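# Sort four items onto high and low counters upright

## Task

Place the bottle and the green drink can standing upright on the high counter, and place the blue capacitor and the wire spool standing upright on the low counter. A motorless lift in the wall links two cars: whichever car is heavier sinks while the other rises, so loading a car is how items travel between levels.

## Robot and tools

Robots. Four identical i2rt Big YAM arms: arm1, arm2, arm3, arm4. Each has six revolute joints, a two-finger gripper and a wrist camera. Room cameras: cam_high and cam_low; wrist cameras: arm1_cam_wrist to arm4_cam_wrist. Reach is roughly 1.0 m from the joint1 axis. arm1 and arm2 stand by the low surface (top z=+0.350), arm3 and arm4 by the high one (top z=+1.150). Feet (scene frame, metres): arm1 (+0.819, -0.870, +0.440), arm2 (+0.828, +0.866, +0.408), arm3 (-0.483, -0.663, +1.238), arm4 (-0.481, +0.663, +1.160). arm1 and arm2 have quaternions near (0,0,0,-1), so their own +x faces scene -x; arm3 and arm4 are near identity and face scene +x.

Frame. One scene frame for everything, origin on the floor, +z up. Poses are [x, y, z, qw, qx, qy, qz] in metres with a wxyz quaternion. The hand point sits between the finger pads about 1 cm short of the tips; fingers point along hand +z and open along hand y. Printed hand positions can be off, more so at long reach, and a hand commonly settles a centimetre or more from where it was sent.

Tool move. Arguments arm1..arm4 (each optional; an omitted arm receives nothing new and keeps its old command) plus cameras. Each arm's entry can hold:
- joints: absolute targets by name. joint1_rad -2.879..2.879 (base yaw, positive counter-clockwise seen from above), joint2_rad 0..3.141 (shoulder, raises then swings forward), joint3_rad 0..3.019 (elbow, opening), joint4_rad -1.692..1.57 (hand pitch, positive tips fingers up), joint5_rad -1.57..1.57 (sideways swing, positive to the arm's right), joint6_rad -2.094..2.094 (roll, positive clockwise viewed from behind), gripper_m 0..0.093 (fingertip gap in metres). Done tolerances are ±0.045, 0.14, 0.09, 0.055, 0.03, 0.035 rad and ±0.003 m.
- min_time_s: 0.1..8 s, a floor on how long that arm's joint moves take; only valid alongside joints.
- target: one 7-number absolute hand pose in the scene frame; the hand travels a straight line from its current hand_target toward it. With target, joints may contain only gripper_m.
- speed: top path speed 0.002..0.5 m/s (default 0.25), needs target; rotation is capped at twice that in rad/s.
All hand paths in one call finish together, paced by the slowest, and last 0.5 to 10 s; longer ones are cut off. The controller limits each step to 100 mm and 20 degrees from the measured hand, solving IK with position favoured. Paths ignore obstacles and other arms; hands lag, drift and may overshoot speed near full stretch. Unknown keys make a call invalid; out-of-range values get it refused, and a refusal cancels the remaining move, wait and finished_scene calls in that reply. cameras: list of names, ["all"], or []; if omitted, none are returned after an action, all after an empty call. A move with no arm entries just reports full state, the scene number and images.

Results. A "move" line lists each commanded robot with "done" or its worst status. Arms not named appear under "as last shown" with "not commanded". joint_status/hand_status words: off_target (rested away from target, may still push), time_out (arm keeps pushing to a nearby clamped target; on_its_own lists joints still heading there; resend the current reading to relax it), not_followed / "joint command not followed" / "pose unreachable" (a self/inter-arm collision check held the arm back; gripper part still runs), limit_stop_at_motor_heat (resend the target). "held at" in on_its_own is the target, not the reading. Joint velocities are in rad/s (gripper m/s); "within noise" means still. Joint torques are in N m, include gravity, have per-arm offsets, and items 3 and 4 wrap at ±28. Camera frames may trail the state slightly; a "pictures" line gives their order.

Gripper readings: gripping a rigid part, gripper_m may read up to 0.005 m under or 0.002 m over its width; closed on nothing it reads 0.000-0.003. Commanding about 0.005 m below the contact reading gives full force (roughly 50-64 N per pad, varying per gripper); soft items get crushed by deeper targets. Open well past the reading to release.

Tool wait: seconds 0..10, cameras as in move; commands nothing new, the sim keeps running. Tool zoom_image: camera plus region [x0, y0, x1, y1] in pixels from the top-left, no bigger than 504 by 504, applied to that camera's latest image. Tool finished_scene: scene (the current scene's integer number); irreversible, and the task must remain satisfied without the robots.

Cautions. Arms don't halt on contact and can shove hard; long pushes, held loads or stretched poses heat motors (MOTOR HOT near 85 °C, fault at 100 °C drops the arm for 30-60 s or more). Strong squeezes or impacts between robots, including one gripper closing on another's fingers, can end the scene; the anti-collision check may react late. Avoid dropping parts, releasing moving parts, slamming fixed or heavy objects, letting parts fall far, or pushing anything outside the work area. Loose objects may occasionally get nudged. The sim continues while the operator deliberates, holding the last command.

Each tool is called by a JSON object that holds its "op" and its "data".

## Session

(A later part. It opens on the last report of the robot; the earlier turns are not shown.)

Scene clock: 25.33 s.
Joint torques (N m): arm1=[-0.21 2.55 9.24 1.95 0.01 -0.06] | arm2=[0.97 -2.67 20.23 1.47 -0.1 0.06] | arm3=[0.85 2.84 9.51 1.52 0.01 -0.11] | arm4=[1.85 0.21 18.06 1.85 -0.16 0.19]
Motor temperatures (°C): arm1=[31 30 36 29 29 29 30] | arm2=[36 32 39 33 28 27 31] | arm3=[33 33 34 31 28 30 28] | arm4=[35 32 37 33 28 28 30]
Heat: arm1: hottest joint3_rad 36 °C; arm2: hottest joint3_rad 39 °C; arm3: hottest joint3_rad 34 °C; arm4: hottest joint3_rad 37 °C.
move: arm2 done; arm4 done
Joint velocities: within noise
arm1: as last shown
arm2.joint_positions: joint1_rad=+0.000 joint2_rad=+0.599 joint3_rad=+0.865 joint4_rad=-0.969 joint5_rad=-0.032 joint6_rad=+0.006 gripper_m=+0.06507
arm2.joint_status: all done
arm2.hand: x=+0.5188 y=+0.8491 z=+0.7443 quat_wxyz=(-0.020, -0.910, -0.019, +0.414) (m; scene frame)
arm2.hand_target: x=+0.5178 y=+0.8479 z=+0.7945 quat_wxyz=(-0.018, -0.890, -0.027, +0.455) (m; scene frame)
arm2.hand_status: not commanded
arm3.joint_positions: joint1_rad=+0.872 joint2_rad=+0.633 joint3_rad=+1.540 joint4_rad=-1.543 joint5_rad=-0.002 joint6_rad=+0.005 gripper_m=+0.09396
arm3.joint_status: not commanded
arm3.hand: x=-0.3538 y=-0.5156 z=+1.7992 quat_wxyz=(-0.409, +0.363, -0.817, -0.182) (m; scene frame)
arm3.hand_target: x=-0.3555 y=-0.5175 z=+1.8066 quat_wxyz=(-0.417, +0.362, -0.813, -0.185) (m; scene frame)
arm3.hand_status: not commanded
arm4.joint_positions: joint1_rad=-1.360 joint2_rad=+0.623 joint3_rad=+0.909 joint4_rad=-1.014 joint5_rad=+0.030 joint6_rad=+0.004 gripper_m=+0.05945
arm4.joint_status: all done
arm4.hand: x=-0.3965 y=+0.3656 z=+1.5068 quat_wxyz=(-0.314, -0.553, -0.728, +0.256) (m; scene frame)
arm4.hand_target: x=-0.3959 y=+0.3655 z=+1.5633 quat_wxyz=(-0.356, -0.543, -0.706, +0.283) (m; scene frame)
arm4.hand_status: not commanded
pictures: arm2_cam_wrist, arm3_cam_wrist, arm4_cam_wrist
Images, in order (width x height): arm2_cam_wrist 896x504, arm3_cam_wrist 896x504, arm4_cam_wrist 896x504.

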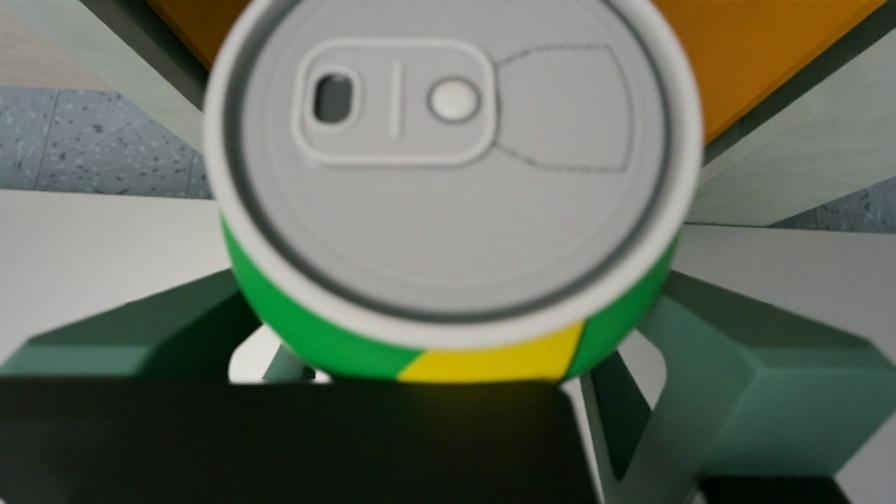

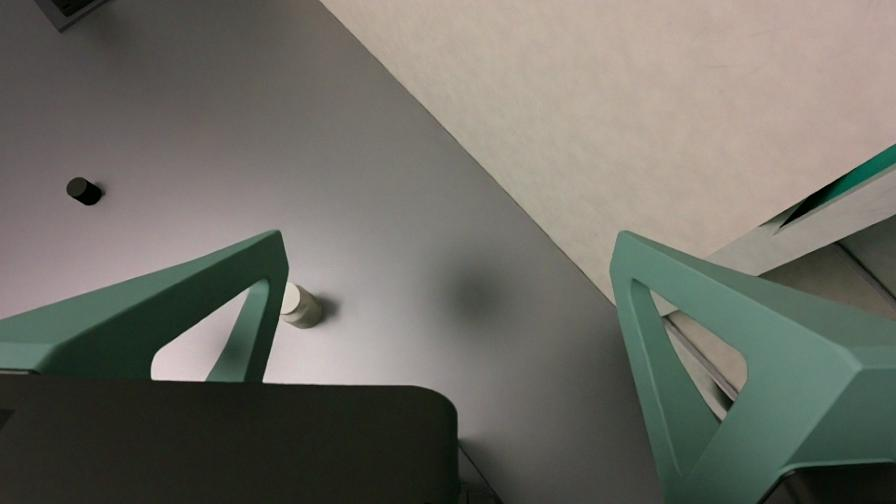

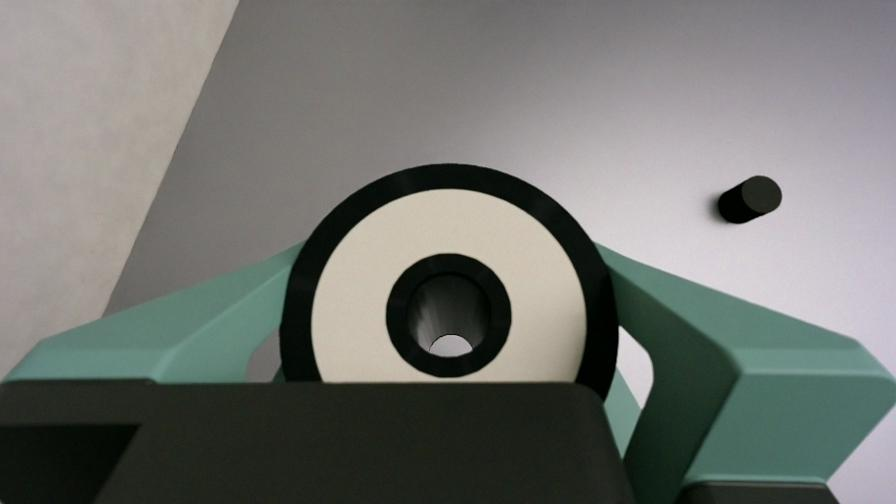

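{"op": "move", "data": {"arm2": {"target": [0.45, 0.849, 0.525, -0.014, -0.8742, -0.0252, 0.4846], "speed": 0.2}, "arm3": {"joints": {"joint1_rad": 1.337}, "min_time_s": 2}, "arm4": {"target": [-0.292, -0.009, 1.28, 0.3985, 0.523, 0.6902, -0.302], "speed": 0.25}, "cameras": ["arm2_cam_wrist", "arm3_cam_wrist", "arm4_cam_wrist", "cam_high"]}}

Scene clock: 28.63 s.
Joint torques (N m): arm1=[-0.21 2.49 9.22 1.96 0.01 -0.07] | arm2=[1.03 -5.48 11.82 3.64 0.08 0.05] | arm3=[1.79 2.78 9.52 1.51 0.01 -0.11] | arm4=[1.14 -18.55 14.45 3.85 -0.25 0.1]
Motor temperatures (°C): arm1=[31 30 36 29 29 29 30] | arm2=[36 32 39 33 28 27 31] | arm3=[33 33 34 31 28 30 28] | arm4=[35 32 38 33 28 28 30]
Heat: arm1: hottest joint3_rad 36 °C; arm2: hottest joint3_rad 39 °C; arm3: hottest joint3_rad 34 °C; arm4: hottest joint3_rad 38 °C.
move: arm2 off_target; arm3 done; arm4 off_target
Joint velocities: within noise
arm1.joint_positions: joint1_rad=-0.009 joint2_rad=+0.596 joint3_rad=+1.344 joint4_rad=-1.542 joint5_rad=-0.004 joint6_rad=+0.004 gripper_m=+0.09396
arm1.joint_status: not commanded
arm1.hand: x=+0.6209 y=-0.8696 z=+0.9225 quat_wxyz=(-0.006, -0.925, -0.001, +0.380) (m; scene frame)
arm1.hand_target: x=+0.6223 y=-0.8715 z=+0.9346 quat_wxyz=(-0.008, -0.919, -0.005, +0.394) (m; scene frame)
arm1.hand_status: not commanded
arm2.joint_positions: joint1_rad=+0.003 joint2_rad=+0.944 joint3_rad=+0.285 joint4_rad=+0.029 joint5_rad=-0.027 joint6_rad=+0.006 gripper_m=+0.06507
arm2.joint_status: not commanded
arm2.hand: x=+0.4696 y=+0.8485 z=+0.5006 quat_wxyz=(-0.019, -0.894, -0.020, +0.447) (m; scene frame)
arm2.hand_target: x=+0.4551 y=+0.8480 z=+0.5247 quat_wxyz=(-0.015, -0.875, -0.026, +0.484) (m; scene frame)
arm2.hand_status: off_target (0.031 m and 4.9 deg from the pose sent, 0.230 m and 9.1 deg at the start)
arm3.joint_positions: joint1_rad=+1.329 joint2_rad=+0.633 joint3_rad=+1.540 joint4_rad=-1.543 joint5_rad=+0.004 joint6_rad=+0.005 gripper_m=+0.09396
arm3.joint_status: all done
arm3.hand: x=-0.4287 y=-0.4739 z=+1.7989 quat_wxyz=(-0.357, +0.537, -0.715, -0.268) (m; scene frame)
arm3.hand_target: x=-0.4315 y=-0.4758 z=+1.8064 quat_wxyz=(-0.362, +0.539, -0.709, -0.276) (m; scene frame)
arm3.hand_status: not commanded
arm4.joint_positions: joint1_rad=-1.363 joint2_rad=+1.832 joint3_rad=+1.038 joint4_rad=+0.109 joint5_rad=+0.001 joint6_rad=+0.004 gripper_m=+0.05945
arm4.joint_status: not commanded
arm4.hand: x=-0.3010 y=+0.0427 z=+1.2036 quat_wxyz=(-0.337, -0.544, -0.724, +0.257) (m; scene frame)
arm4.hand_target: x=-0.2935 y=+0.0027 z=+1.2799 quat_wxyz=(-0.398, -0.523, -0.691, +0.303) (m; scene frame)
arm4.hand_status: off_target (0.093 m and 9.8 deg from the pose sent, 0.450 m and 12.4 deg at the start; pose on its path clipped on 3 of 80 steps)
pictures: arm2_cam_wrist, arm3_cam_wrist, arm4_cam_wrist, cam_high
Images, in order (width x height): arm2_cam_wrist 896x504, arm3_cam_wrist 896x504, arm4_cam_wrist 896x504, cam_high 896x504.

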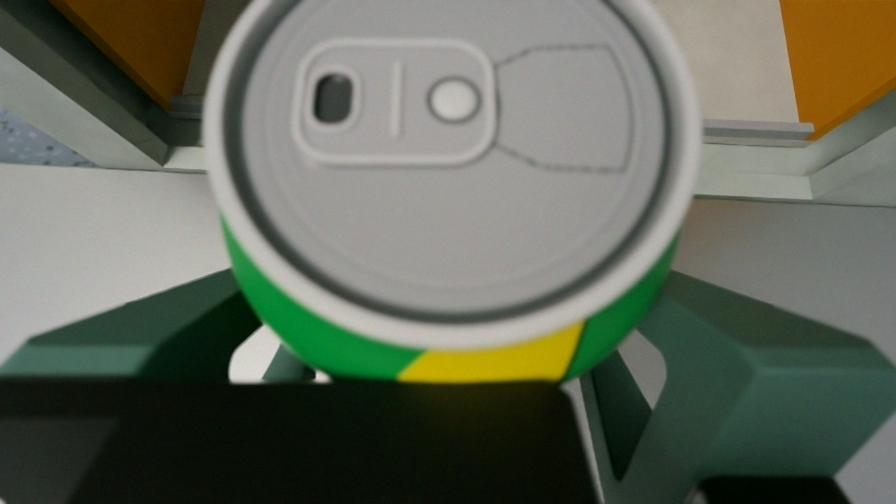

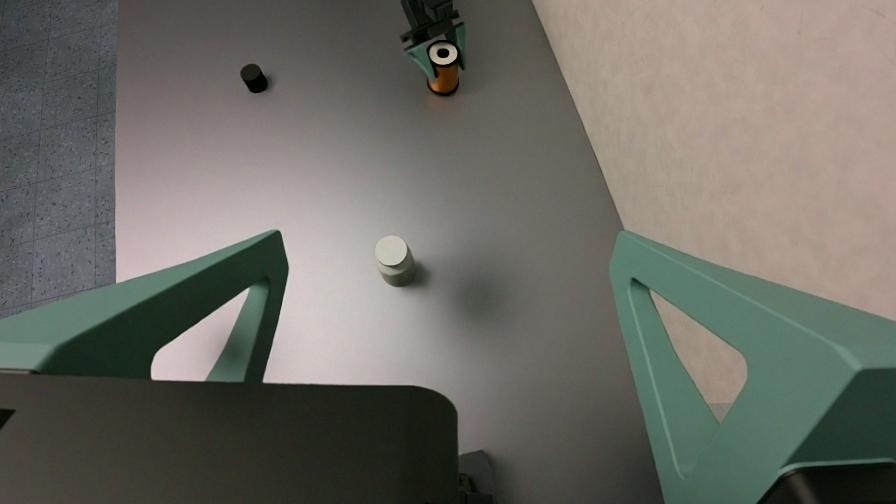

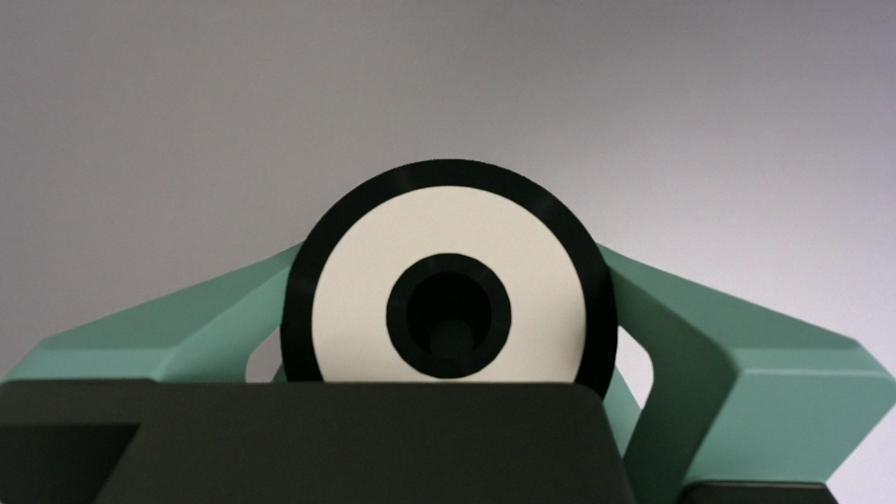

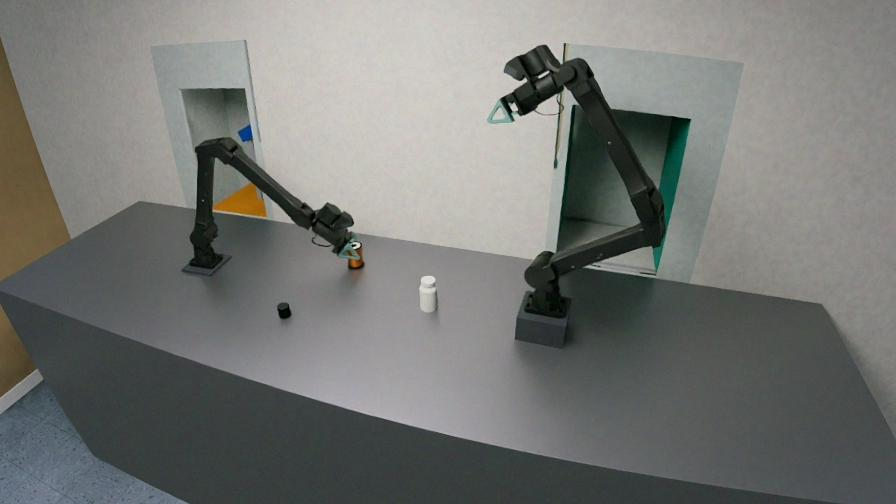

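{"op": "move", "data": {"arm2": {"target": [0.172, 0.836, 0.535, -0.0109, -0.8658, -0.0189, 0.4999], "speed": 0.15}, "arm4": {"target": [-0.287, -0.022, 1.285, 0.434, 0.5065, 0.6684, -0.3289], "speed": 0.1}, "cameras": ["arm2_cam_wrist", "arm3_cam_wrist"]}}

Scene clock: 31.43 s.
Joint torques (N m): arm1=[-0.21 2.55 9.24 1.98 0.02 -0.07] | arm2=[1.67 -17.38 15.87 2.1 0.1 0.21] | arm3=[1.79 2.73 9.54 1.51 0.01 -0.11] | arm4=[1.2 -17.9 15.13 4.21 -0.27 0.09]
Motor temperatures (°C): arm1=[31 30 37 29 29 29 30] | arm2=[36 32 40 33 28 27 31] | arm3=[33 33 34 31 28 30 28] | arm4=[35 32 39 33 28 28 31]
Heat: arm1: hottest joint3_rad 37 °C; arm2: hottest joint3_rad 40 °C; arm3: hottest joint3_rad 34 °C; arm4: hottest joint3_rad 39 °C.
move: arm2 off_target; arm4 off_target
Joint velocities: within noise
arm1, arm3: as last shown
arm2.joint_positions: joint1_rad=+0.006 joint2_rad=+1.716 joint3_rad=+0.946 joint4_rad=+0.164 joint5_rad=-0.004 joint6_rad=+0.006 gripper_m=+0.06507
arm2.joint_status: not commanded
arm2.hand: x=+0.2049 y=+0.8415 z=+0.4887 quat_wxyz=(-0.010, -0.888, -0.016, +0.459) (m; scene frame)
arm2.hand_target: x=+0.1754 y=+0.8340 z=+0.5330 quat_wxyz=(-0.012, -0.866, -0.019, +0.499) (m; scene frame)
arm2.hand_status: off_target (0.057 m and 5.4 deg from the pose sent, 0.300 m and 6.9 deg at the start)
arm4.joint_positions: joint1_rad=-1.364 joint2_rad=+1.855 joint3_rad=+1.038 joint4_rad=+0.241 joint5_rad=+0.001 joint6_rad=+0.004 gripper_m=+0.05945
arm4.joint_status: not commanded
arm4.hand: x=-0.2970 y=+0.0255 z=+1.2153 quat_wxyz=(-0.376, -0.530, -0.704, +0.287) (m; scene frame)
arm4.hand_target: x=-0.2898 y=-0.0148 z=+1.2860 quat_wxyz=(-0.433, -0.507, -0.669, +0.329) (m; scene frame)
arm4.hand_status: off_target (0.085 m and 9.6 deg from the pose sent, 0.105 m and 15.8 deg at the start)
pictures: arm2_cam_wrist, arm3_cam_wrist
Images, in order (width x height): arm2_cam_wrist 896x504, arm3_cam_wrist 896x504.

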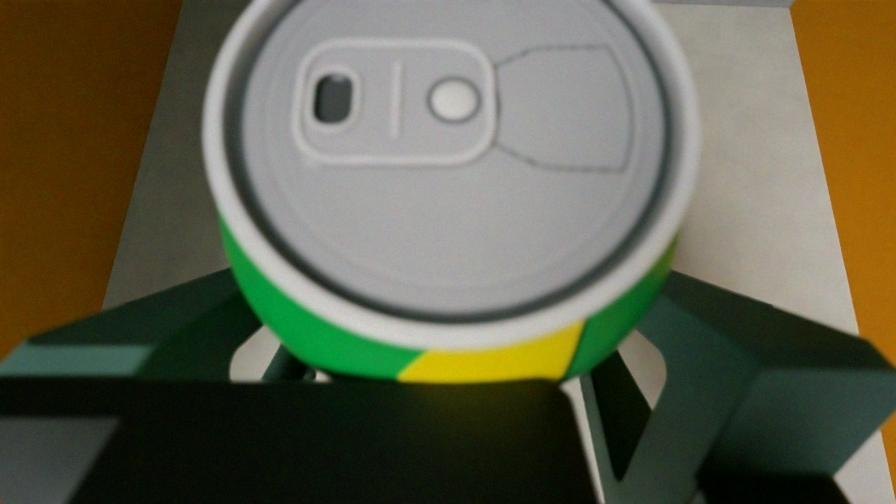

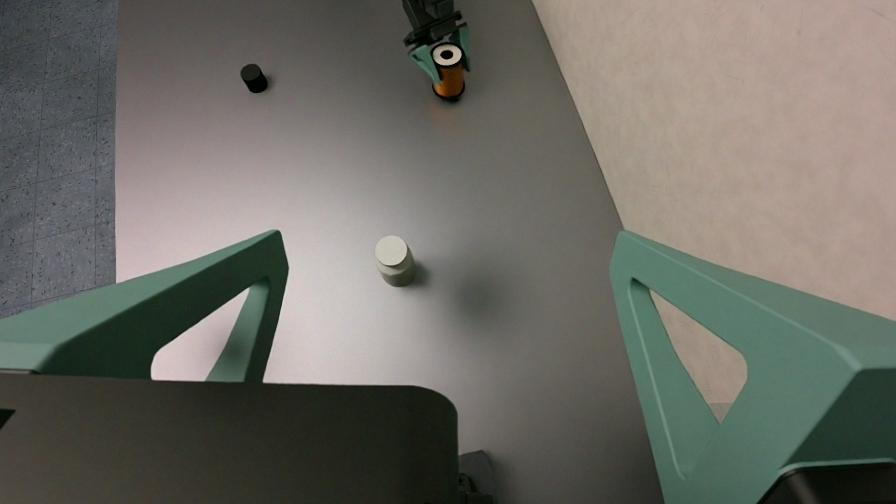

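{"op": "move", "data": {"arm2": {"target": [0.172, 0.836, 0.477, -0.0109, -0.8658, -0.0189, 0.4999], "speed": 0.1}, "arm4": {"target": [-0.287, -0.020, 1.272, 0.434, 0.5065, 0.6684, -0.3289], "speed": 0.06}, "cameras": ["arm3_cam_wrist"]}}

Scene clock: 32.93 s.
Joint torques (N m): arm1=[-0.26 2.61 9.21 1.96 0.01 -0.06] | arm2=[1.44 -18.78 11.63 3.63 0.04 0.19] | arm3=[1.73 2.84 9.52 1.51 0.01 -0.11] | arm4=[0.67 -18.2 13.82 4.1 -0.3 0.13]
Motor temperatures (°C): arm1=[31 30 37 29 29 29 30] | arm2=[36 32 41 33 28 27 31] | arm3=[33 33 34 31 28 30 28] | arm4=[35 33 39 33 28 28 31]
Heat: arm1: hottest joint3_rad 37 °C; arm2: hottest joint3_rad 41 °C; arm3: hottest joint3_rad 34 °C; arm4: hottest joint3_rad 39 °C.
move: arm2 off_target; arm4 off_target
Joint velocities: within noise
arm1, arm3: as last shown
arm2.joint_positions: joint1_rad=+0.006 joint2_rad=+1.832 joint3_rad=+0.946 joint4_rad=+0.270 joint5_rad=-0.004 joint6_rad=+0.006 gripper_m=+0.06507
arm2.joint_status: not commanded
arm2.hand: x=+0.1982 y=+0.8415 z=+0.4396 quat_wxyz=(-0.009, -0.891, -0.016, +0.454) (m; scene frame)
arm2.hand_target: x=+0.1745 y=+0.8359 z=+0.4780 quat_wxyz=(-0.011, -0.866, -0.019, +0.500) (m; scene frame)
arm2.hand_status: off_target (0.046 m and 6.0 deg from the pose sent, 0.035 m and 5.4 deg at the start)
arm4.joint_positions: joint1_rad=-1.364 joint2_rad=+1.881 joint3_rad=+1.038 joint4_rad=+0.274 joint5_rad=+0.001 joint6_rad=+0.004 gripper_m=+0.05945
arm4.joint_status: not commanded
arm4.hand: x=-0.2964 y=+0.0231 z=+1.2056 quat_wxyz=(-0.379, -0.529, -0.703, +0.289) (m; scene frame)
arm4.hand_target: x=-0.2888 y=-0.0136 z=+1.2740 quat_wxyz=(-0.434, -0.506, -0.669, +0.329) (m; scene frame)
arm4.hand_status: off_target (0.080 m and 9.1 deg from the pose sent, 0.073 m and 9.6 deg at the start)
pictures: arm3_cam_wrist
Images, in order (width x height): arm3_cam_wrist 896x504.

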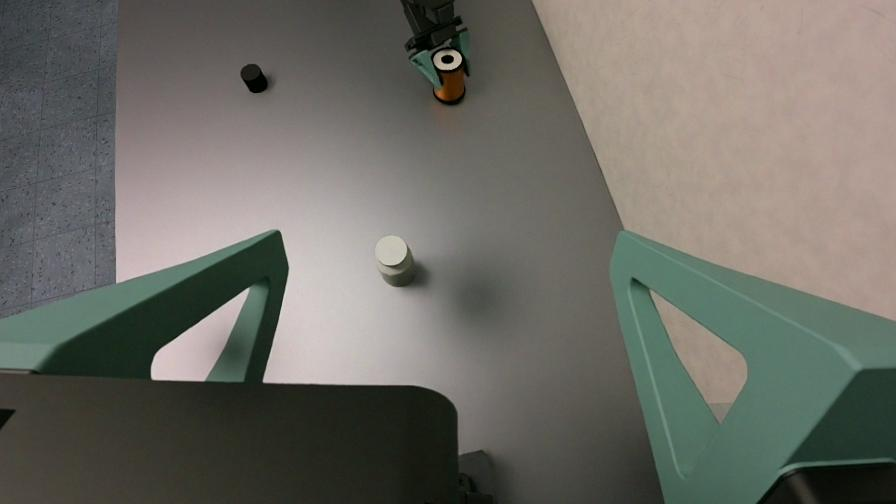

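{"op": "move", "data": {"arm2": {"target": [0.172, 0.836, 0.459, -0.0111, -0.8614, -0.0188, 0.5074], "speed": 0.06}, "arm4": {"target": [-0.287, -0.018, 1.262, 0.434, 0.5065, 0.6684, -0.3289], "speed": 0.06}, "cameras": []}}

Scene clock: 34.37 s.
Joint torques (N m): arm1=[-0.15 2.61 9.22 1.92 0.01 -0.07] | arm2=[1.49 -19.08 10.3 3.67 0.04 0.2] | arm3=[1.73 2.78 9.54 1.51 0.01 -0.11] | arm4=[0.97 -17.79 13.23 4.11 -0.26 0.14]
Motor temperatures (°C): arm1=[31 30 37 29 29 29 30] | arm2=[36 32 41 33 28 27 31] | arm3=[33 33 35 31 28 30 28] | arm4=[35 33 39 33 28 28 31]
Heat: arm1: hottest joint3_rad 37 °C; arm2: hottest joint3_rad 41 °C; arm3: hottest joint3_rad 35 °C; arm4: hottest joint3_rad 39 °C.
move: arm2 off_target; arm4 off_target
Joint velocities: within noise
arm1, arm3: as last shown
arm2.joint_positions: joint1_rad=+0.006 joint2_rad=+1.878 joint3_rad=+0.946 joint4_rad=+0.344 joint5_rad=-0.004 joint6_rad=+0.006 gripper_m=+0.06507
arm2.joint_status: not commanded
arm2.hand: x=+0.1925 y=+0.8413 z=+0.4265 quat_wxyz=(-0.010, -0.885, -0.016, +0.466) (m; scene frame)
arm2.hand_target: x=+0.1733 y=+0.8359 z=+0.4588 quat_wxyz=(-0.012, -0.862, -0.019, +0.507) (m; scene frame)
arm2.hand_status: off_target (0.039 m and 5.4 deg from the pose sent, 0.033 m and 7.0 deg at the start)
arm4.joint_positions: joint1_rad=-1.364 joint2_rad=+1.893 joint3_rad=+1.038 joint4_rad=+0.304 joint5_rad=+0.001 joint6_rad=+0.004 gripper_m=+0.05945
arm4.joint_status: not commanded
arm4.hand: x=-0.2956 y=+0.0203 z=+1.2038 quat_wxyz=(-0.385, -0.526, -0.699, +0.293) (m; scene frame)
arm4.hand_target: x=-0.2883 y=-0.0131 z=+1.2636 quat_wxyz=(-0.434, -0.506, -0.668, +0.329) (m; scene frame)
arm4.hand_status: off_target (0.070 m and 8.2 deg from the pose sent, 0.070 m and 9.1 deg at the start)
pictures: none
No camera images: "cameras" was empty.

{"op": "move", "data": {"arm2": {"target": [0.172, 0.836, 0.448, -0.0109, -0.8658, -0.0189, 0.4999], "speed": 0.06}, "arm4": {"target": [-0.287, -0.017, 1.254, 0.4223, 0.5121, 0.6759, -0.32], "speed": 0.06}, "cameras": ["arm3_cam_wrist", "arm2_cam_wrist"]}}

Scene clock: 35.63 s.
Joint torques (N m): arm1=[-0.09 2.67 9.22 1.94 0.01 -0.07] | arm2=[1.38 -18.73 10.61 3.59 0.05 0.19] | arm3=[1.79 2.78 9.54 1.5 0.01 -0.11] | arm4=[1.38 -17.14 14.08 2.26 -0.23 0.13]
Motor temperatures (°C): arm1=[31 30 37 29 29 29 30] | arm2=[36 32 41 33 28 27 31] | arm3=[33 33 35 31 28 30 28] | arm4=[35 33 39 33 28 28 31]
Heat: arm1: hottest joint3_rad 37 °C; arm2: hottest joint3_rad 41 °C; arm3: hottest joint3_rad 35 °C; arm4: hottest joint3_rad 39 °C.
move: arm2 off_target; arm4 off_target
Joint velocities: within noise
arm1, arm3: as last shown
arm2.joint_positions: joint1_rad=+0.006 joint2_rad=+1.894 joint3_rad=+0.946 joint4_rad=+0.344 joint5_rad=-0.004 joint6_rad=+0.006 gripper_m=+0.06507
arm2.joint_status: not commanded
arm2.hand: x=+0.1943 y=+0.8414 z=+0.4171 quat_wxyz=(-0.010, -0.888, -0.016, +0.459) (m; scene frame)
arm2.hand_target: x=+0.1734 y=+0.8359 z=+0.4478 quat_wxyz=(-0.011, -0.866, -0.019, +0.499) (m; scene frame)
arm2.hand_status: off_target (0.038 m and 5.3 deg from the pose sent, 0.030 m and 4.4 deg at the start)
arm4.joint_positions: joint1_rad=-1.364 joint2_rad=+1.895 joint3_rad=+1.038 joint4_rad=+0.304 joint5_rad=+0.001 joint6_rad=+0.004 gripper_m=+0.05945
arm4.joint_status: not commanded
arm4.hand: x=-0.2956 y=+0.0204 z=+1.2028 quat_wxyz=(-0.384, -0.526, -0.700, +0.293) (m; scene frame)
arm4.hand_target: x=-0.2882 y=-0.0125 z=+1.2545 quat_wxyz=(-0.422, -0.512, -0.676, +0.320) (m; scene frame)
arm4.hand_status: off_target (0.064 m and 6.3 deg from the pose sent, 0.063 m and 6.2 deg at the start)
pictures: arm2_cam_wrist, arm3_cam_wrist
Images, in order (width x height): arm2_cam_wrist 896x504, arm3_cam_wrist 896x504.

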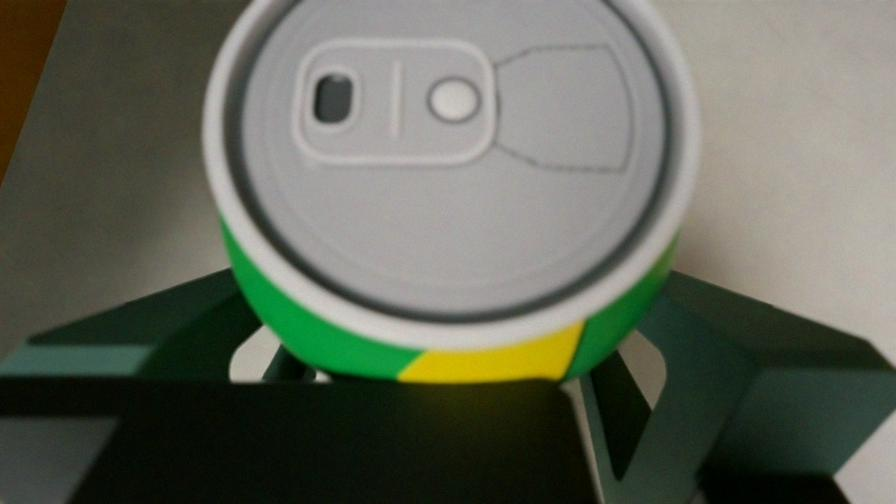

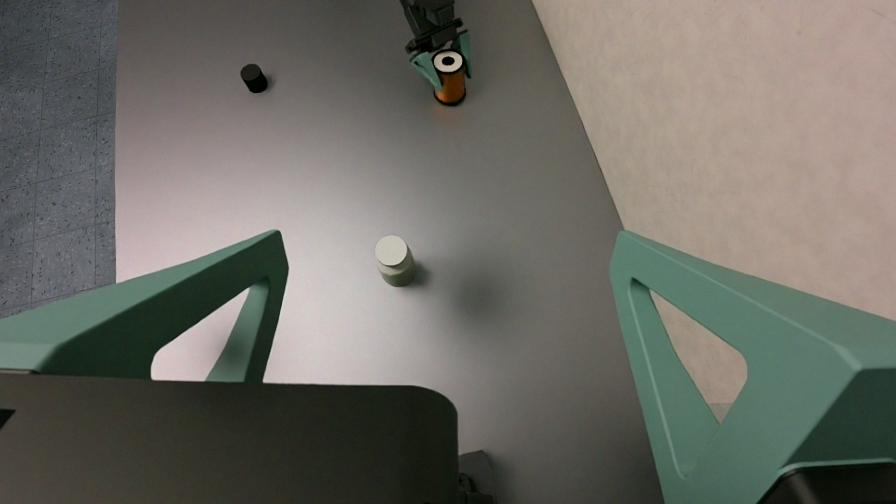

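{"op": "move", "data": {"arm2": {"target": [0.172, 0.836, 0.438, -0.0109, -0.8658, -0.0189, 0.4999], "speed": 0.06}, "arm4": {"target": [-0.287, -0.015, 1.243, 0.4106, 0.5175, 0.6826, -0.3111], "speed": 0.06}, "cameras": []}}

Scene clock: 36.93 s.
Joint torques (N m): arm1=[-0.09 2.61 9.21 1.96 0.01 -0.07] | arm2=[1.44 -18.67 10.22 3.66 0.07 0.19] | arm3=[1.73 2.78 9.52 1.51 0.01 -0.11] | arm4=[1.32 -16.32 13.74 1.73 -0.2 0.12]
Motor temperatures (°C): arm1=[31 30 37 29 29 29 30] | arm2=[36 32 41 33 28 27 31] | arm3=[33 33 35 31 28 30 28] | arm4=[35 33 40 33 28 28 31]
Heat: arm1: hottest joint3_rad 37 °C; arm2: hottest joint3_rad 41 °C; arm3: hottest joint3_rad 35 °C; arm4: hottest joint3_rad 40 °C.
move: arm2 off_target; arm4 off_target
Joint velocities: within noise
arm1, arm3: as last shown
arm2.joint_positions: joint1_rad=+0.006 joint2_rad=+1.912 joint3_rad=+0.946 joint4_rad=+0.367 joint5_rad=-0.004 joint6_rad=+0.006 gripper_m=+0.06507
arm2.joint_status: not commanded
arm2.hand: x=+0.1933 y=+0.8414 z=+0.4106 quat_wxyz=(-0.010, -0.887, -0.016, +0.461) (m; scene frame)
arm2.hand_target: x=+0.1732 y=+0.8359 z=+0.4385 quat_wxyz=(-0.011, -0.866, -0.019, +0.499) (m; scene frame)
arm2.hand_status: off_target (0.035 m and 5.0 deg from the pose sent, 0.031 m and 5.3 deg at the start)
arm4.joint_positions: joint1_rad=-1.364 joint2_rad=+1.901 joint3_rad=+1.052 joint4_rad=+0.288 joint5_rad=+0.001 joint6_rad=+0.004 gripper_m=+0.05945
arm4.joint_status: not commanded
arm4.hand: x=-0.2947 y=+0.0173 z=+1.2019 quat_wxyz=(-0.381, -0.528, -0.701, +0.291) (m; scene frame)
arm4.hand_target: x=-0.2877 y=-0.0119 z=+1.2446 quat_wxyz=(-0.411, -0.517, -0.683, +0.312) (m; scene frame)
arm4.hand_status: off_target (0.053 m and 4.7 deg from the pose sent, 0.054 m and 4.3 deg at the start)
pictures: none
No camera images: "cameras" was empty.

{"op": "move", "data": {"arm2": {"target": [0.174, 0.836, 0.430, -0.0109, -0.8658, -0.0189, 0.4999], "speed": 0.06}, "arm4": {"target": [-0.288, -0.010, 1.228, 0.4049, 0.5201, 0.686, -0.3068], "speed": 0.06}, "cameras": []}}

Scene clock: 38.50 s.
Joint torques (N m): arm1=[-0.15 2.55 9.22 1.92 0.01 -0.06] | arm2=[1.44 -17.79 9.58 3.54 0.06 0.19] | arm3=[1.73 2.73 9.54 1.51 0.01 -0.11] | arm4=[1.14 -16.03 12.34 2.24 -0.13 0.15]
Motor temperatures (°C): arm1=[31 30 38 29 29 29 30] | arm2=[36 32 41 33 28 27 31] | arm3=[33 33 35 31 28 30 28] | arm4=[35 33 40 33 28 28 31]
Heat: arm1: hottest joint3_rad 38 °C; arm2: hottest joint3_rad 41 °C; arm3: hottest joint3_rad 35 °C; arm4: hottest joint3_rad 40 °C.
move: arm2 off_target; arm4 off_target
Joint velocities: within noise
arm1, arm3: as last shown
arm2.joint_positions: joint1_rad=+0.006 joint2_rad=+1.921 joint3_rad=+0.946 joint4_rad=+0.393 joint5_rad=-0.004 joint6_rad=+0.006 gripper_m=+0.06507
arm2.joint_status: not commanded
arm2.hand: x=+0.1908 y=+0.8413 z=+0.4102 quat_wxyz=(-0.010, -0.883, -0.016, +0.469) (m; scene frame)
arm2.hand_target: x=+0.1746 y=+0.8359 z=+0.4301 quat_wxyz=(-0.011, -0.866, -0.019, +0.500) (m; scene frame)
arm2.hand_status: off_target (0.026 m and 4.1 deg from the pose sent, 0.028 m and 5.0 deg at the start)
arm4.joint_positions: joint1_rad=-1.364 joint2_rad=+1.906 joint3_rad=+1.055 joint4_rad=+0.288 joint5_rad=+0.001 joint6_rad=+0.004 gripper_m=+0.05945
arm4.joint_status: not commanded
arm4.hand: x=-0.2945 y=+0.0165 z=+1.2003 quat_wxyz=(-0.381, -0.528, -0.702, +0.290) (m; scene frame)
arm4.hand_target: x=-0.2886 y=-0.0077 z=+1.2282 quat_wxyz=(-0.405, -0.520, -0.687, +0.307) (m; scene frame)
arm4.hand_status: off_target (0.039 m and 3.9 deg from the pose sent, 0.038 m and 3.8 deg at the start)
pictures: none
No camera images: "cameras" was empty.

{"op": "move", "data": {"arm2": {"joints": {"gripper_m": 0.092}}, "arm4": {"joints": {"gripper_m": 0.092}}, "cameras": ["arm2_cam_wrist", "arm4_cam_wrist"]}}

Scene clock: 39.43 s.
Joint torques (N m): arm1=[-0.15 2.67 9.18 1.98 0.02 -0.06] | arm2=[1.49 -18.2 9.68 2.81 0.07 0.2] | arm3=[1.73 2.78 9.52 1.51 0 -0.11] | arm4=[1.67 -15.79 11.55 2.3 -0.2 0.14]
Motor temperatures (°C): arm1=[31 30 38 29 29 29 30] | arm2=[36 32 41 33 28 27 31] | arm3=[33 33 35 31 28 30 28] | arm4=[35 33 40 33 28 28 31]
Heat: arm1: hottest joint3_rad 38 °C; arm2: hottest joint3_rad 41 °C; arm3: hottest joint3_rad 35 °C; arm4: hottest joint3_rad 40 °C.
move: arm2 done; arm4 done
Joint velocities: within noise
arm1, arm3: as last shown
arm2.joint_positions: joint1_rad=+0.006 joint2_rad=+1.921 joint3_rad=+0.946 joint4_rad=+0.413 joint5_rad=-0.004 joint6_rad=+0.006 gripper_m=+0.09187
arm2.joint_status: all done
arm2.hand: x=+0.1881 y=+0.8412 z=+0.4144 quat_wxyz=(-0.010, -0.878, -0.016, +0.478) (m; scene frame)
arm2.hand_target: x=+0.1745 y=+0.8359 z=+0.4303 quat_wxyz=(-0.011, -0.866, -0.019, +0.500) (m; scene frame)
arm2.hand_status: not commanded
arm4.joint_positions: joint1_rad=-1.364 joint2_rad=+1.906 joint3_rad=+1.062 joint4_rad=+0.288 joint5_rad=+0.001 joint6_rad=+0.004 gripper_m=+0.09188
arm4.joint_status: all done
arm4.hand: x=-0.2936 y=+0.0134 z=+1.2039 quat_wxyz=(-0.384, -0.527, -0.700, +0.292) (m; scene frame)
arm4.hand_target: x=-0.2886 y=-0.0076 z=+1.2282 quat_wxyz=(-0.405, -0.520, -0.687, +0.307) (m; scene frame)
arm4.hand_status: not commanded
pictures: arm2_cam_wrist, arm4_cam_wrist
Images, in order (width x height): arm2_cam_wrist 896x504, arm4_cam_wrist 896x504.

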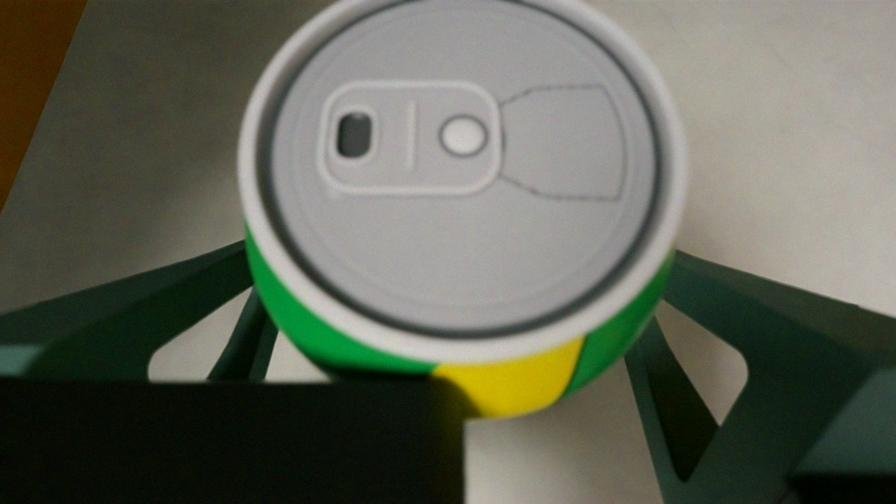

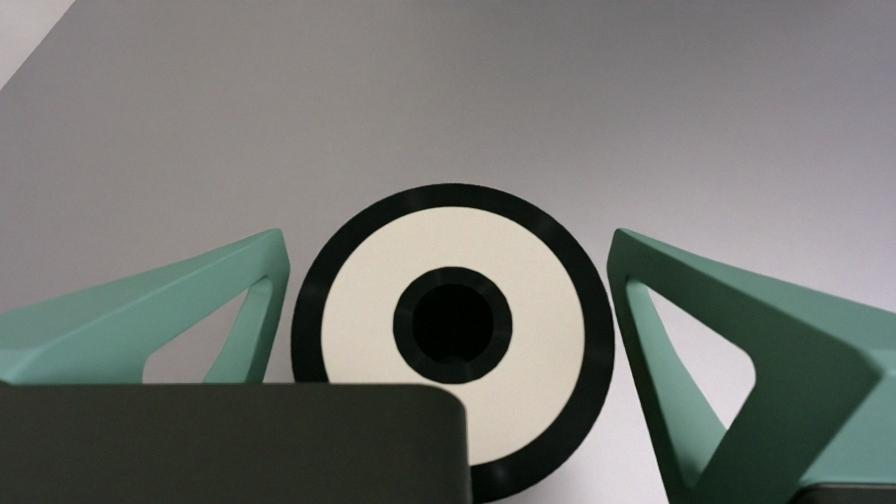

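{"op": "move", "data": {"arm2": {"target": [0.34, 0.845, 0.51, -0.0109, -0.8658, -0.0189, 0.4999], "speed": 0.15}, "arm3": {"target": [-0.322, -0.108, 1.315, 0.369, -0.5332, 0.7089, 0.2775], "speed": 0.25}, "arm4": {"target": [-0.40, 0.39, 1.52, 0.3985, 0.523, 0.6902, -0.302], "speed": 0.2}, "cameras": ["arm2_cam_wrist", "arm3_cam_wrist", "cam_high"]}}

Scene clock: 43.53 s.
Joint torques (N m): arm1=[-0.15 2.61 9.2 1.94 0.02 -0.07] | arm2=[0.79 -11.22 8.29 1.06 -0.17 0.15] | arm3=[0.15 -12.75 11.89 2.5 -0.02 -0.16] | arm4=[1.14 4.54 15.05 1.33 -0.3 0.08]
Motor temperatures (°C): arm1=[31 30 38 29 29 29 30] | arm2=[36 32 41 33 28 27 31] | arm3=[33 33 35 31 28 30 28] | arm4=[35 33 40 33 28 28 30]
Heat: arm1: hottest joint3_rad 38 °C; arm2: hottest joint3_rad 41 °C; arm3: hottest joint3_rad 35 °C; arm4: hottest joint3_rad 40 °C.
move: arm2 done; arm3 off_target; arm4 off_target
Joint velocities: within noise
arm1.joint_positions: joint1_rad=-0.009 joint2_rad=+0.596 joint3_rad=+1.344 joint4_rad=-1.542 joint5_rad=-0.004 joint6_rad=+0.004 gripper_m=+0.09396
arm1.joint_status: not commanded
arm1.hand: x=+0.6209 y=-0.8696 z=+0.9225 quat_wxyz=(-0.006, -0.925, -0.001, +0.380) (m; scene frame)
arm1.hand_target: x=+0.6223 y=-0.8715 z=+0.9346 quat_wxyz=(-0.008, -0.919, -0.005, +0.394) (m; scene frame)
arm1.hand_status: not commanded
arm2.joint_positions: joint1_rad=+0.006 joint2_rad=+1.387 joint3_rad=+0.544 joint4_rad=+0.350 joint5_rad=-0.004 joint6_rad=+0.006 gripper_m=+0.09187
arm2.joint_status: not commanded
arm2.hand: x=+0.3345 y=+0.8462 z=+0.5144 quat_wxyz=(-0.011, -0.861, -0.016, +0.508) (m; scene frame)
arm2.hand_target: x=+0.3387 y=+0.8458 z=+0.5114 quat_wxyz=(-0.011, -0.866, -0.019, +0.500) (m; scene frame)
arm2.hand_status: done (0.007 m and 1.1 deg from the pose sent, 0.180 m and 2.9 deg at the start)
arm3.joint_positions: joint1_rad=+1.334 joint2_rad=+1.636 joint3_rad=+0.769 joint4_rad=+0.188 joint5_rad=+0.000 joint6_rad=+0.005 gripper_m=+0.09396
arm3.joint_status: not commanded
arm3.hand: x=-0.3341 y=-0.1288 z=+1.2892 quat_wxyz=(-0.339, +0.546, -0.721, -0.259) (m; scene frame)
arm3.hand_target: x=-0.3248 y=-0.1099 z=+1.3094 quat_wxyz=(-0.363, +0.537, -0.711, -0.274) (m; scene frame)
arm3.hand_status: off_target (0.035 m and 4.5 deg from the pose sent, 0.616 m and 2.0 deg at the start)
arm4.joint_positions: joint1_rad=-1.371 joint2_rad=+0.427 joint3_rad=+0.740 joint4_rad=-0.845 joint5_rad=-0.002 joint6_rad=+0.004 gripper_m=+0.09188
arm4.joint_status: not commanded
arm4.hand: x=-0.4006 y=+0.3886 z=+1.4988 quat_wxyz=(-0.392, -0.525, -0.694, +0.298) (m; scene frame)
arm4.hand_target: x=-0.4018 y=+0.3881 z=+1.5257 quat_wxyz=(-0.403, -0.521, -0.686, +0.308) (m; scene frame)
arm4.hand_status: off_target (0.021 m and 1.0 deg from the pose sent, 0.503 m and 2.4 deg at the start)
pictures: arm2_cam_wrist, arm3_cam_wrist, cam_high
Images, in order (width x height): arm2_cam_wrist 896x504, arm3_cam_wrist 896x504, cam_high 896x504.

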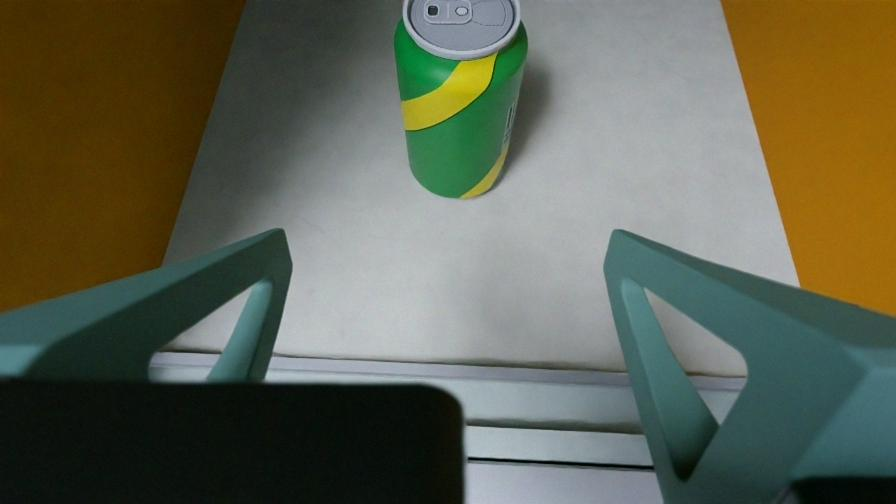

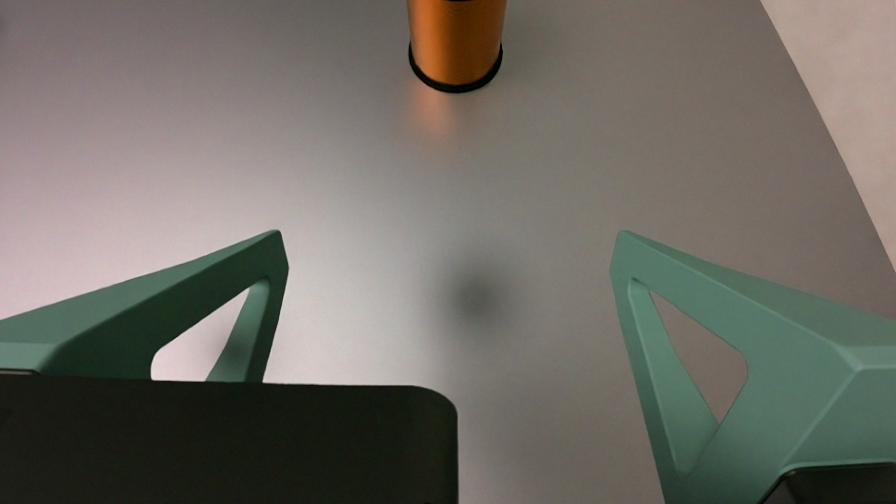

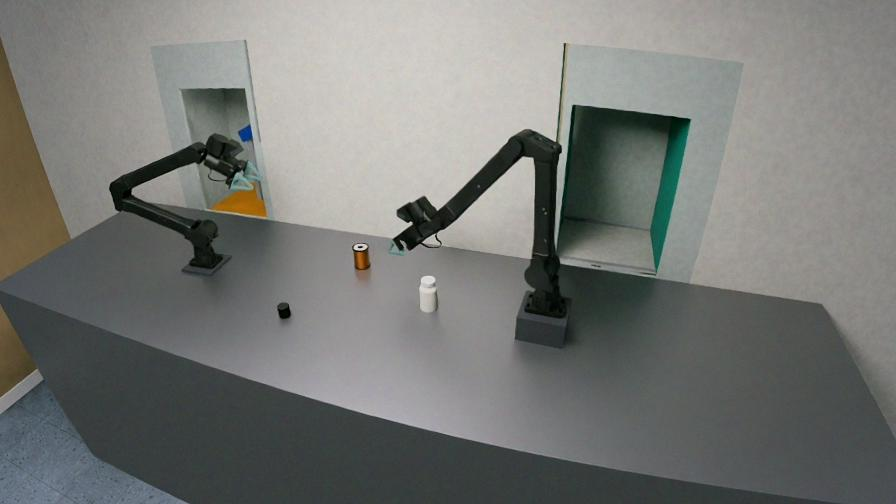

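{"op": "move", "data": {"arm2": {"target": [0.50, 0.849, 0.58, -0.0109, -0.8658, -0.0189, 0.4999], "speed": 0.15}, "arm3": {"target": [-0.271, 0.0745, 1.207, 0.3933, -0.5236, 0.6953, 0.2962], "speed": 0.12}, "arm4": {"joints": {"joint1_rad": 0.2}, "min_time_s": 2.5}, "cameras": ["arm3_cam_wrist", "cam_high"]}}

Scene clock: 47.43 s.
Joint torques (N m): arm1=[-0.09 2.55 9.22 1.98 0.01 -0.07] | arm2=[1.67 -1.9 11.92 1.07 0.1 0.19] | arm3=[0.15 -19.02 11.96 2.4 0.03 -0.14] | arm4=[1.55 3.6 14.86 1.21 -0.22 0.11]
Motor temperatures (°C): arm1=[31 30 38 29 29 29 30] | arm2=[36 32 41 33 28 27 31] | arm3=[33 34 36 31 28 30 28] | arm4=[35 33 41 33 28 28 30]
Heat: arm1: hottest joint3_rad 38 °C; arm2: hottest joint3_rad 41 °C; arm3: hottest joint3_rad 36 °C; arm4: hottest joint3_rad 41 °C.
move: arm2 done; arm3 off_target; arm4 done
Joint velocities: within noise
arm1: as last shown
arm2.joint_positions: joint1_rad=+0.006 joint2_rad=+0.579 joint3_rad=+0.327 joint4_rad=-0.236 joint5_rad=-0.004 joint6_rad=+0.006 gripper_m=+0.09187
arm2.joint_status: not commanded
arm2.hand: x=+0.4947 y=+0.8519 z=+0.5866 quat_wxyz=(-0.011, -0.860, -0.016, +0.510) (m; scene frame)
arm2.hand_target: x=+0.4981 y=+0.8499 z=+0.5810 quat_wxyz=(-0.011, -0.865, -0.019, +0.501) (m; scene frame)
arm2.hand_status: done (0.009 m and 1.3 deg from the pose sent, 0.178 m and 1.1 deg at the start)
arm3.joint_positions: joint1_rad=+1.334 joint2_rad=+2.194 joint3_rad=+1.316 joint4_rad=+0.309 joint5_rad=+0.000 joint6_rad=+0.005 gripper_m=+0.09396
arm3.joint_status: not commanded
arm3.hand: x=-0.2816 y=+0.0599 z=+1.2011 quat_wxyz=(-0.378, +0.531, -0.701, -0.289) (m; scene frame)
arm3.hand_target: x=-0.2722 y=+0.0732 z=+1.2045 quat_wxyz=(-0.393, +0.524, -0.696, -0.296) (m; scene frame)
arm3.hand_status: off_target (0.019 m and 2.2 deg from the pose sent, 0.228 m and 8.5 deg at the start)
arm4.joint_positions: joint1_rad=+0.197 joint2_rad=+0.427 joint3_rad=+0.740 joint4_rad=-0.845 joint5_rad=-0.004 joint6_rad=+0.004 gripper_m=+0.09189
arm4.joint_status: all done
arm4.hand: x=-0.2052 y=+0.7363 z=+1.4990 quat_wxyz=(-0.487, +0.115, -0.863, -0.073) (m; scene frame)
arm4.hand_target: x=-0.2051 y=+0.7367 z=+1.5260 quat_wxyz=(-0.502, +0.114, -0.854, -0.076) (m; scene frame)
arm4.hand_status: not commanded
pictures: arm3_cam_wrist, cam_high
Images, in order (width x height): arm3_cam_wrist 896x504, cam_high 896x504.

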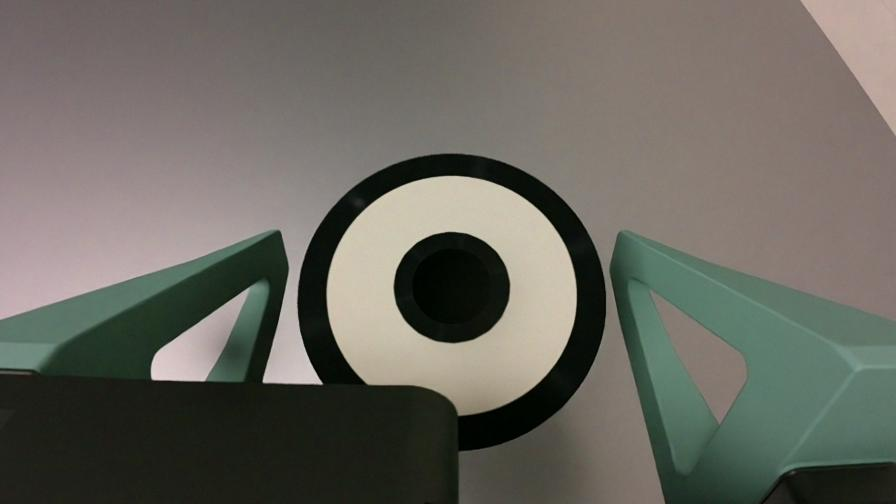

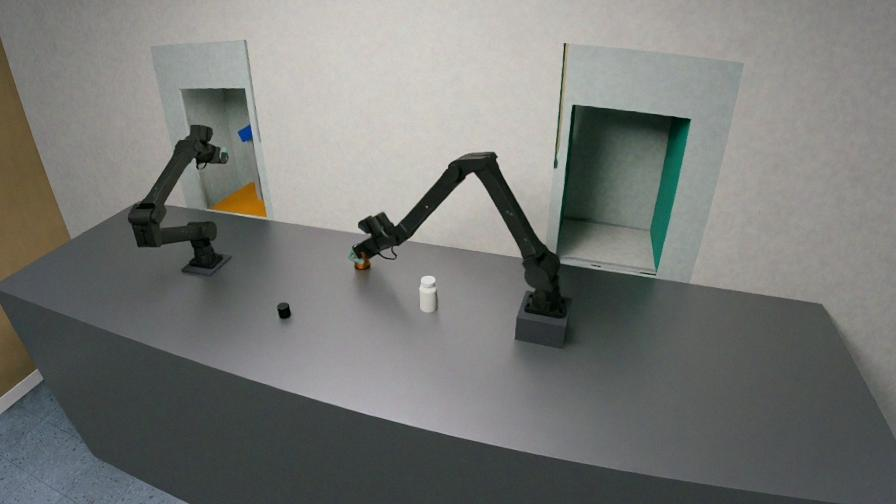

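{"op": "move", "data": {"arm3": {"joints": {"gripper_m": 0.0535}}, "cameras": ["arm3_cam_wrist"]}}

Scene clock: 50.73 s.
Joint torques (N m): arm1=[-0.09 2.55 9.22 1.95 0.01 -0.07] | arm2=[1.61 -1.9 11.88 1.11 0.1 0.2] | arm3=[0.21 -19.08 11.96 2.4 -0.02 -0.13] | arm4=[1.85 4.19 15.02 1.22 -0.21 0.1]
Motor temperatures (°C): arm1=[31 30 39 29 29 29 30] | arm2=[36 32 41 33 28 27 31] | arm3=[33 34 36 31 28 30 28] | arm4=[35 33 42 33 28 28 30]
Heat: arm1: hottest joint3_rad 39 °C; arm2: hottest joint3_rad 41 °C; arm3: hottest joint3_rad 36 °C; arm4: hottest joint3_rad 42 °C.
move: arm3 off_target
Joint velocities: within noise
arm1, arm2, arm4: as last shown
arm3.joint_positions: joint1_rad=+1.334 joint2_rad=+2.194 joint3_rad=+1.316 joint4_rad=+0.309 joint5_rad=-0.005 joint6_rad=+0.003 gripper_m=+0.06003
arm3.joint_status: gripper_m off_target (ended at +0.06006, target +0.05350)
arm3.hand: x=-0.2823 y=+0.0601 z=+1.2011 quat_wxyz=(-0.377, +0.532, -0.700, -0.290) (m; scene frame)
arm3.hand_target: x=-0.2732 y=+0.0735 z=+1.2045 quat_wxyz=(-0.391, +0.525, -0.694, -0.298) (m; scene frame)
arm3.hand_status: not commanded
pictures: arm3_cam_wrist
Images, in order (width x height): arm3_cam_wrist 896x504.

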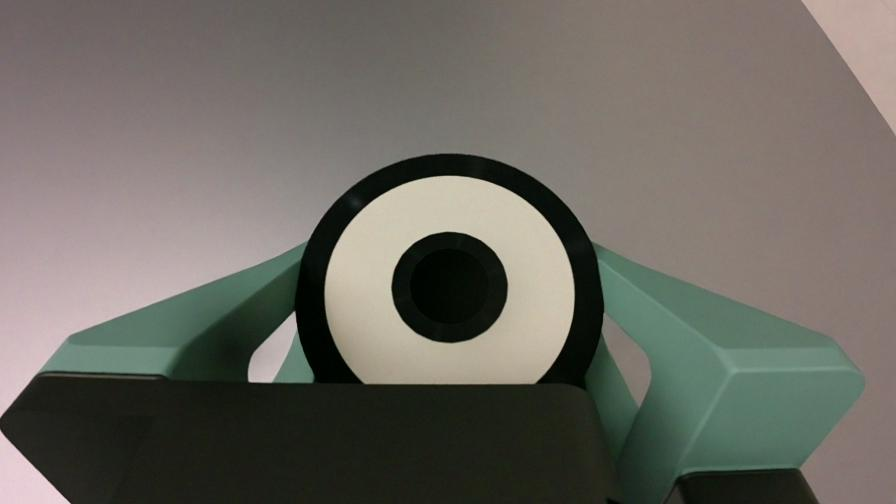

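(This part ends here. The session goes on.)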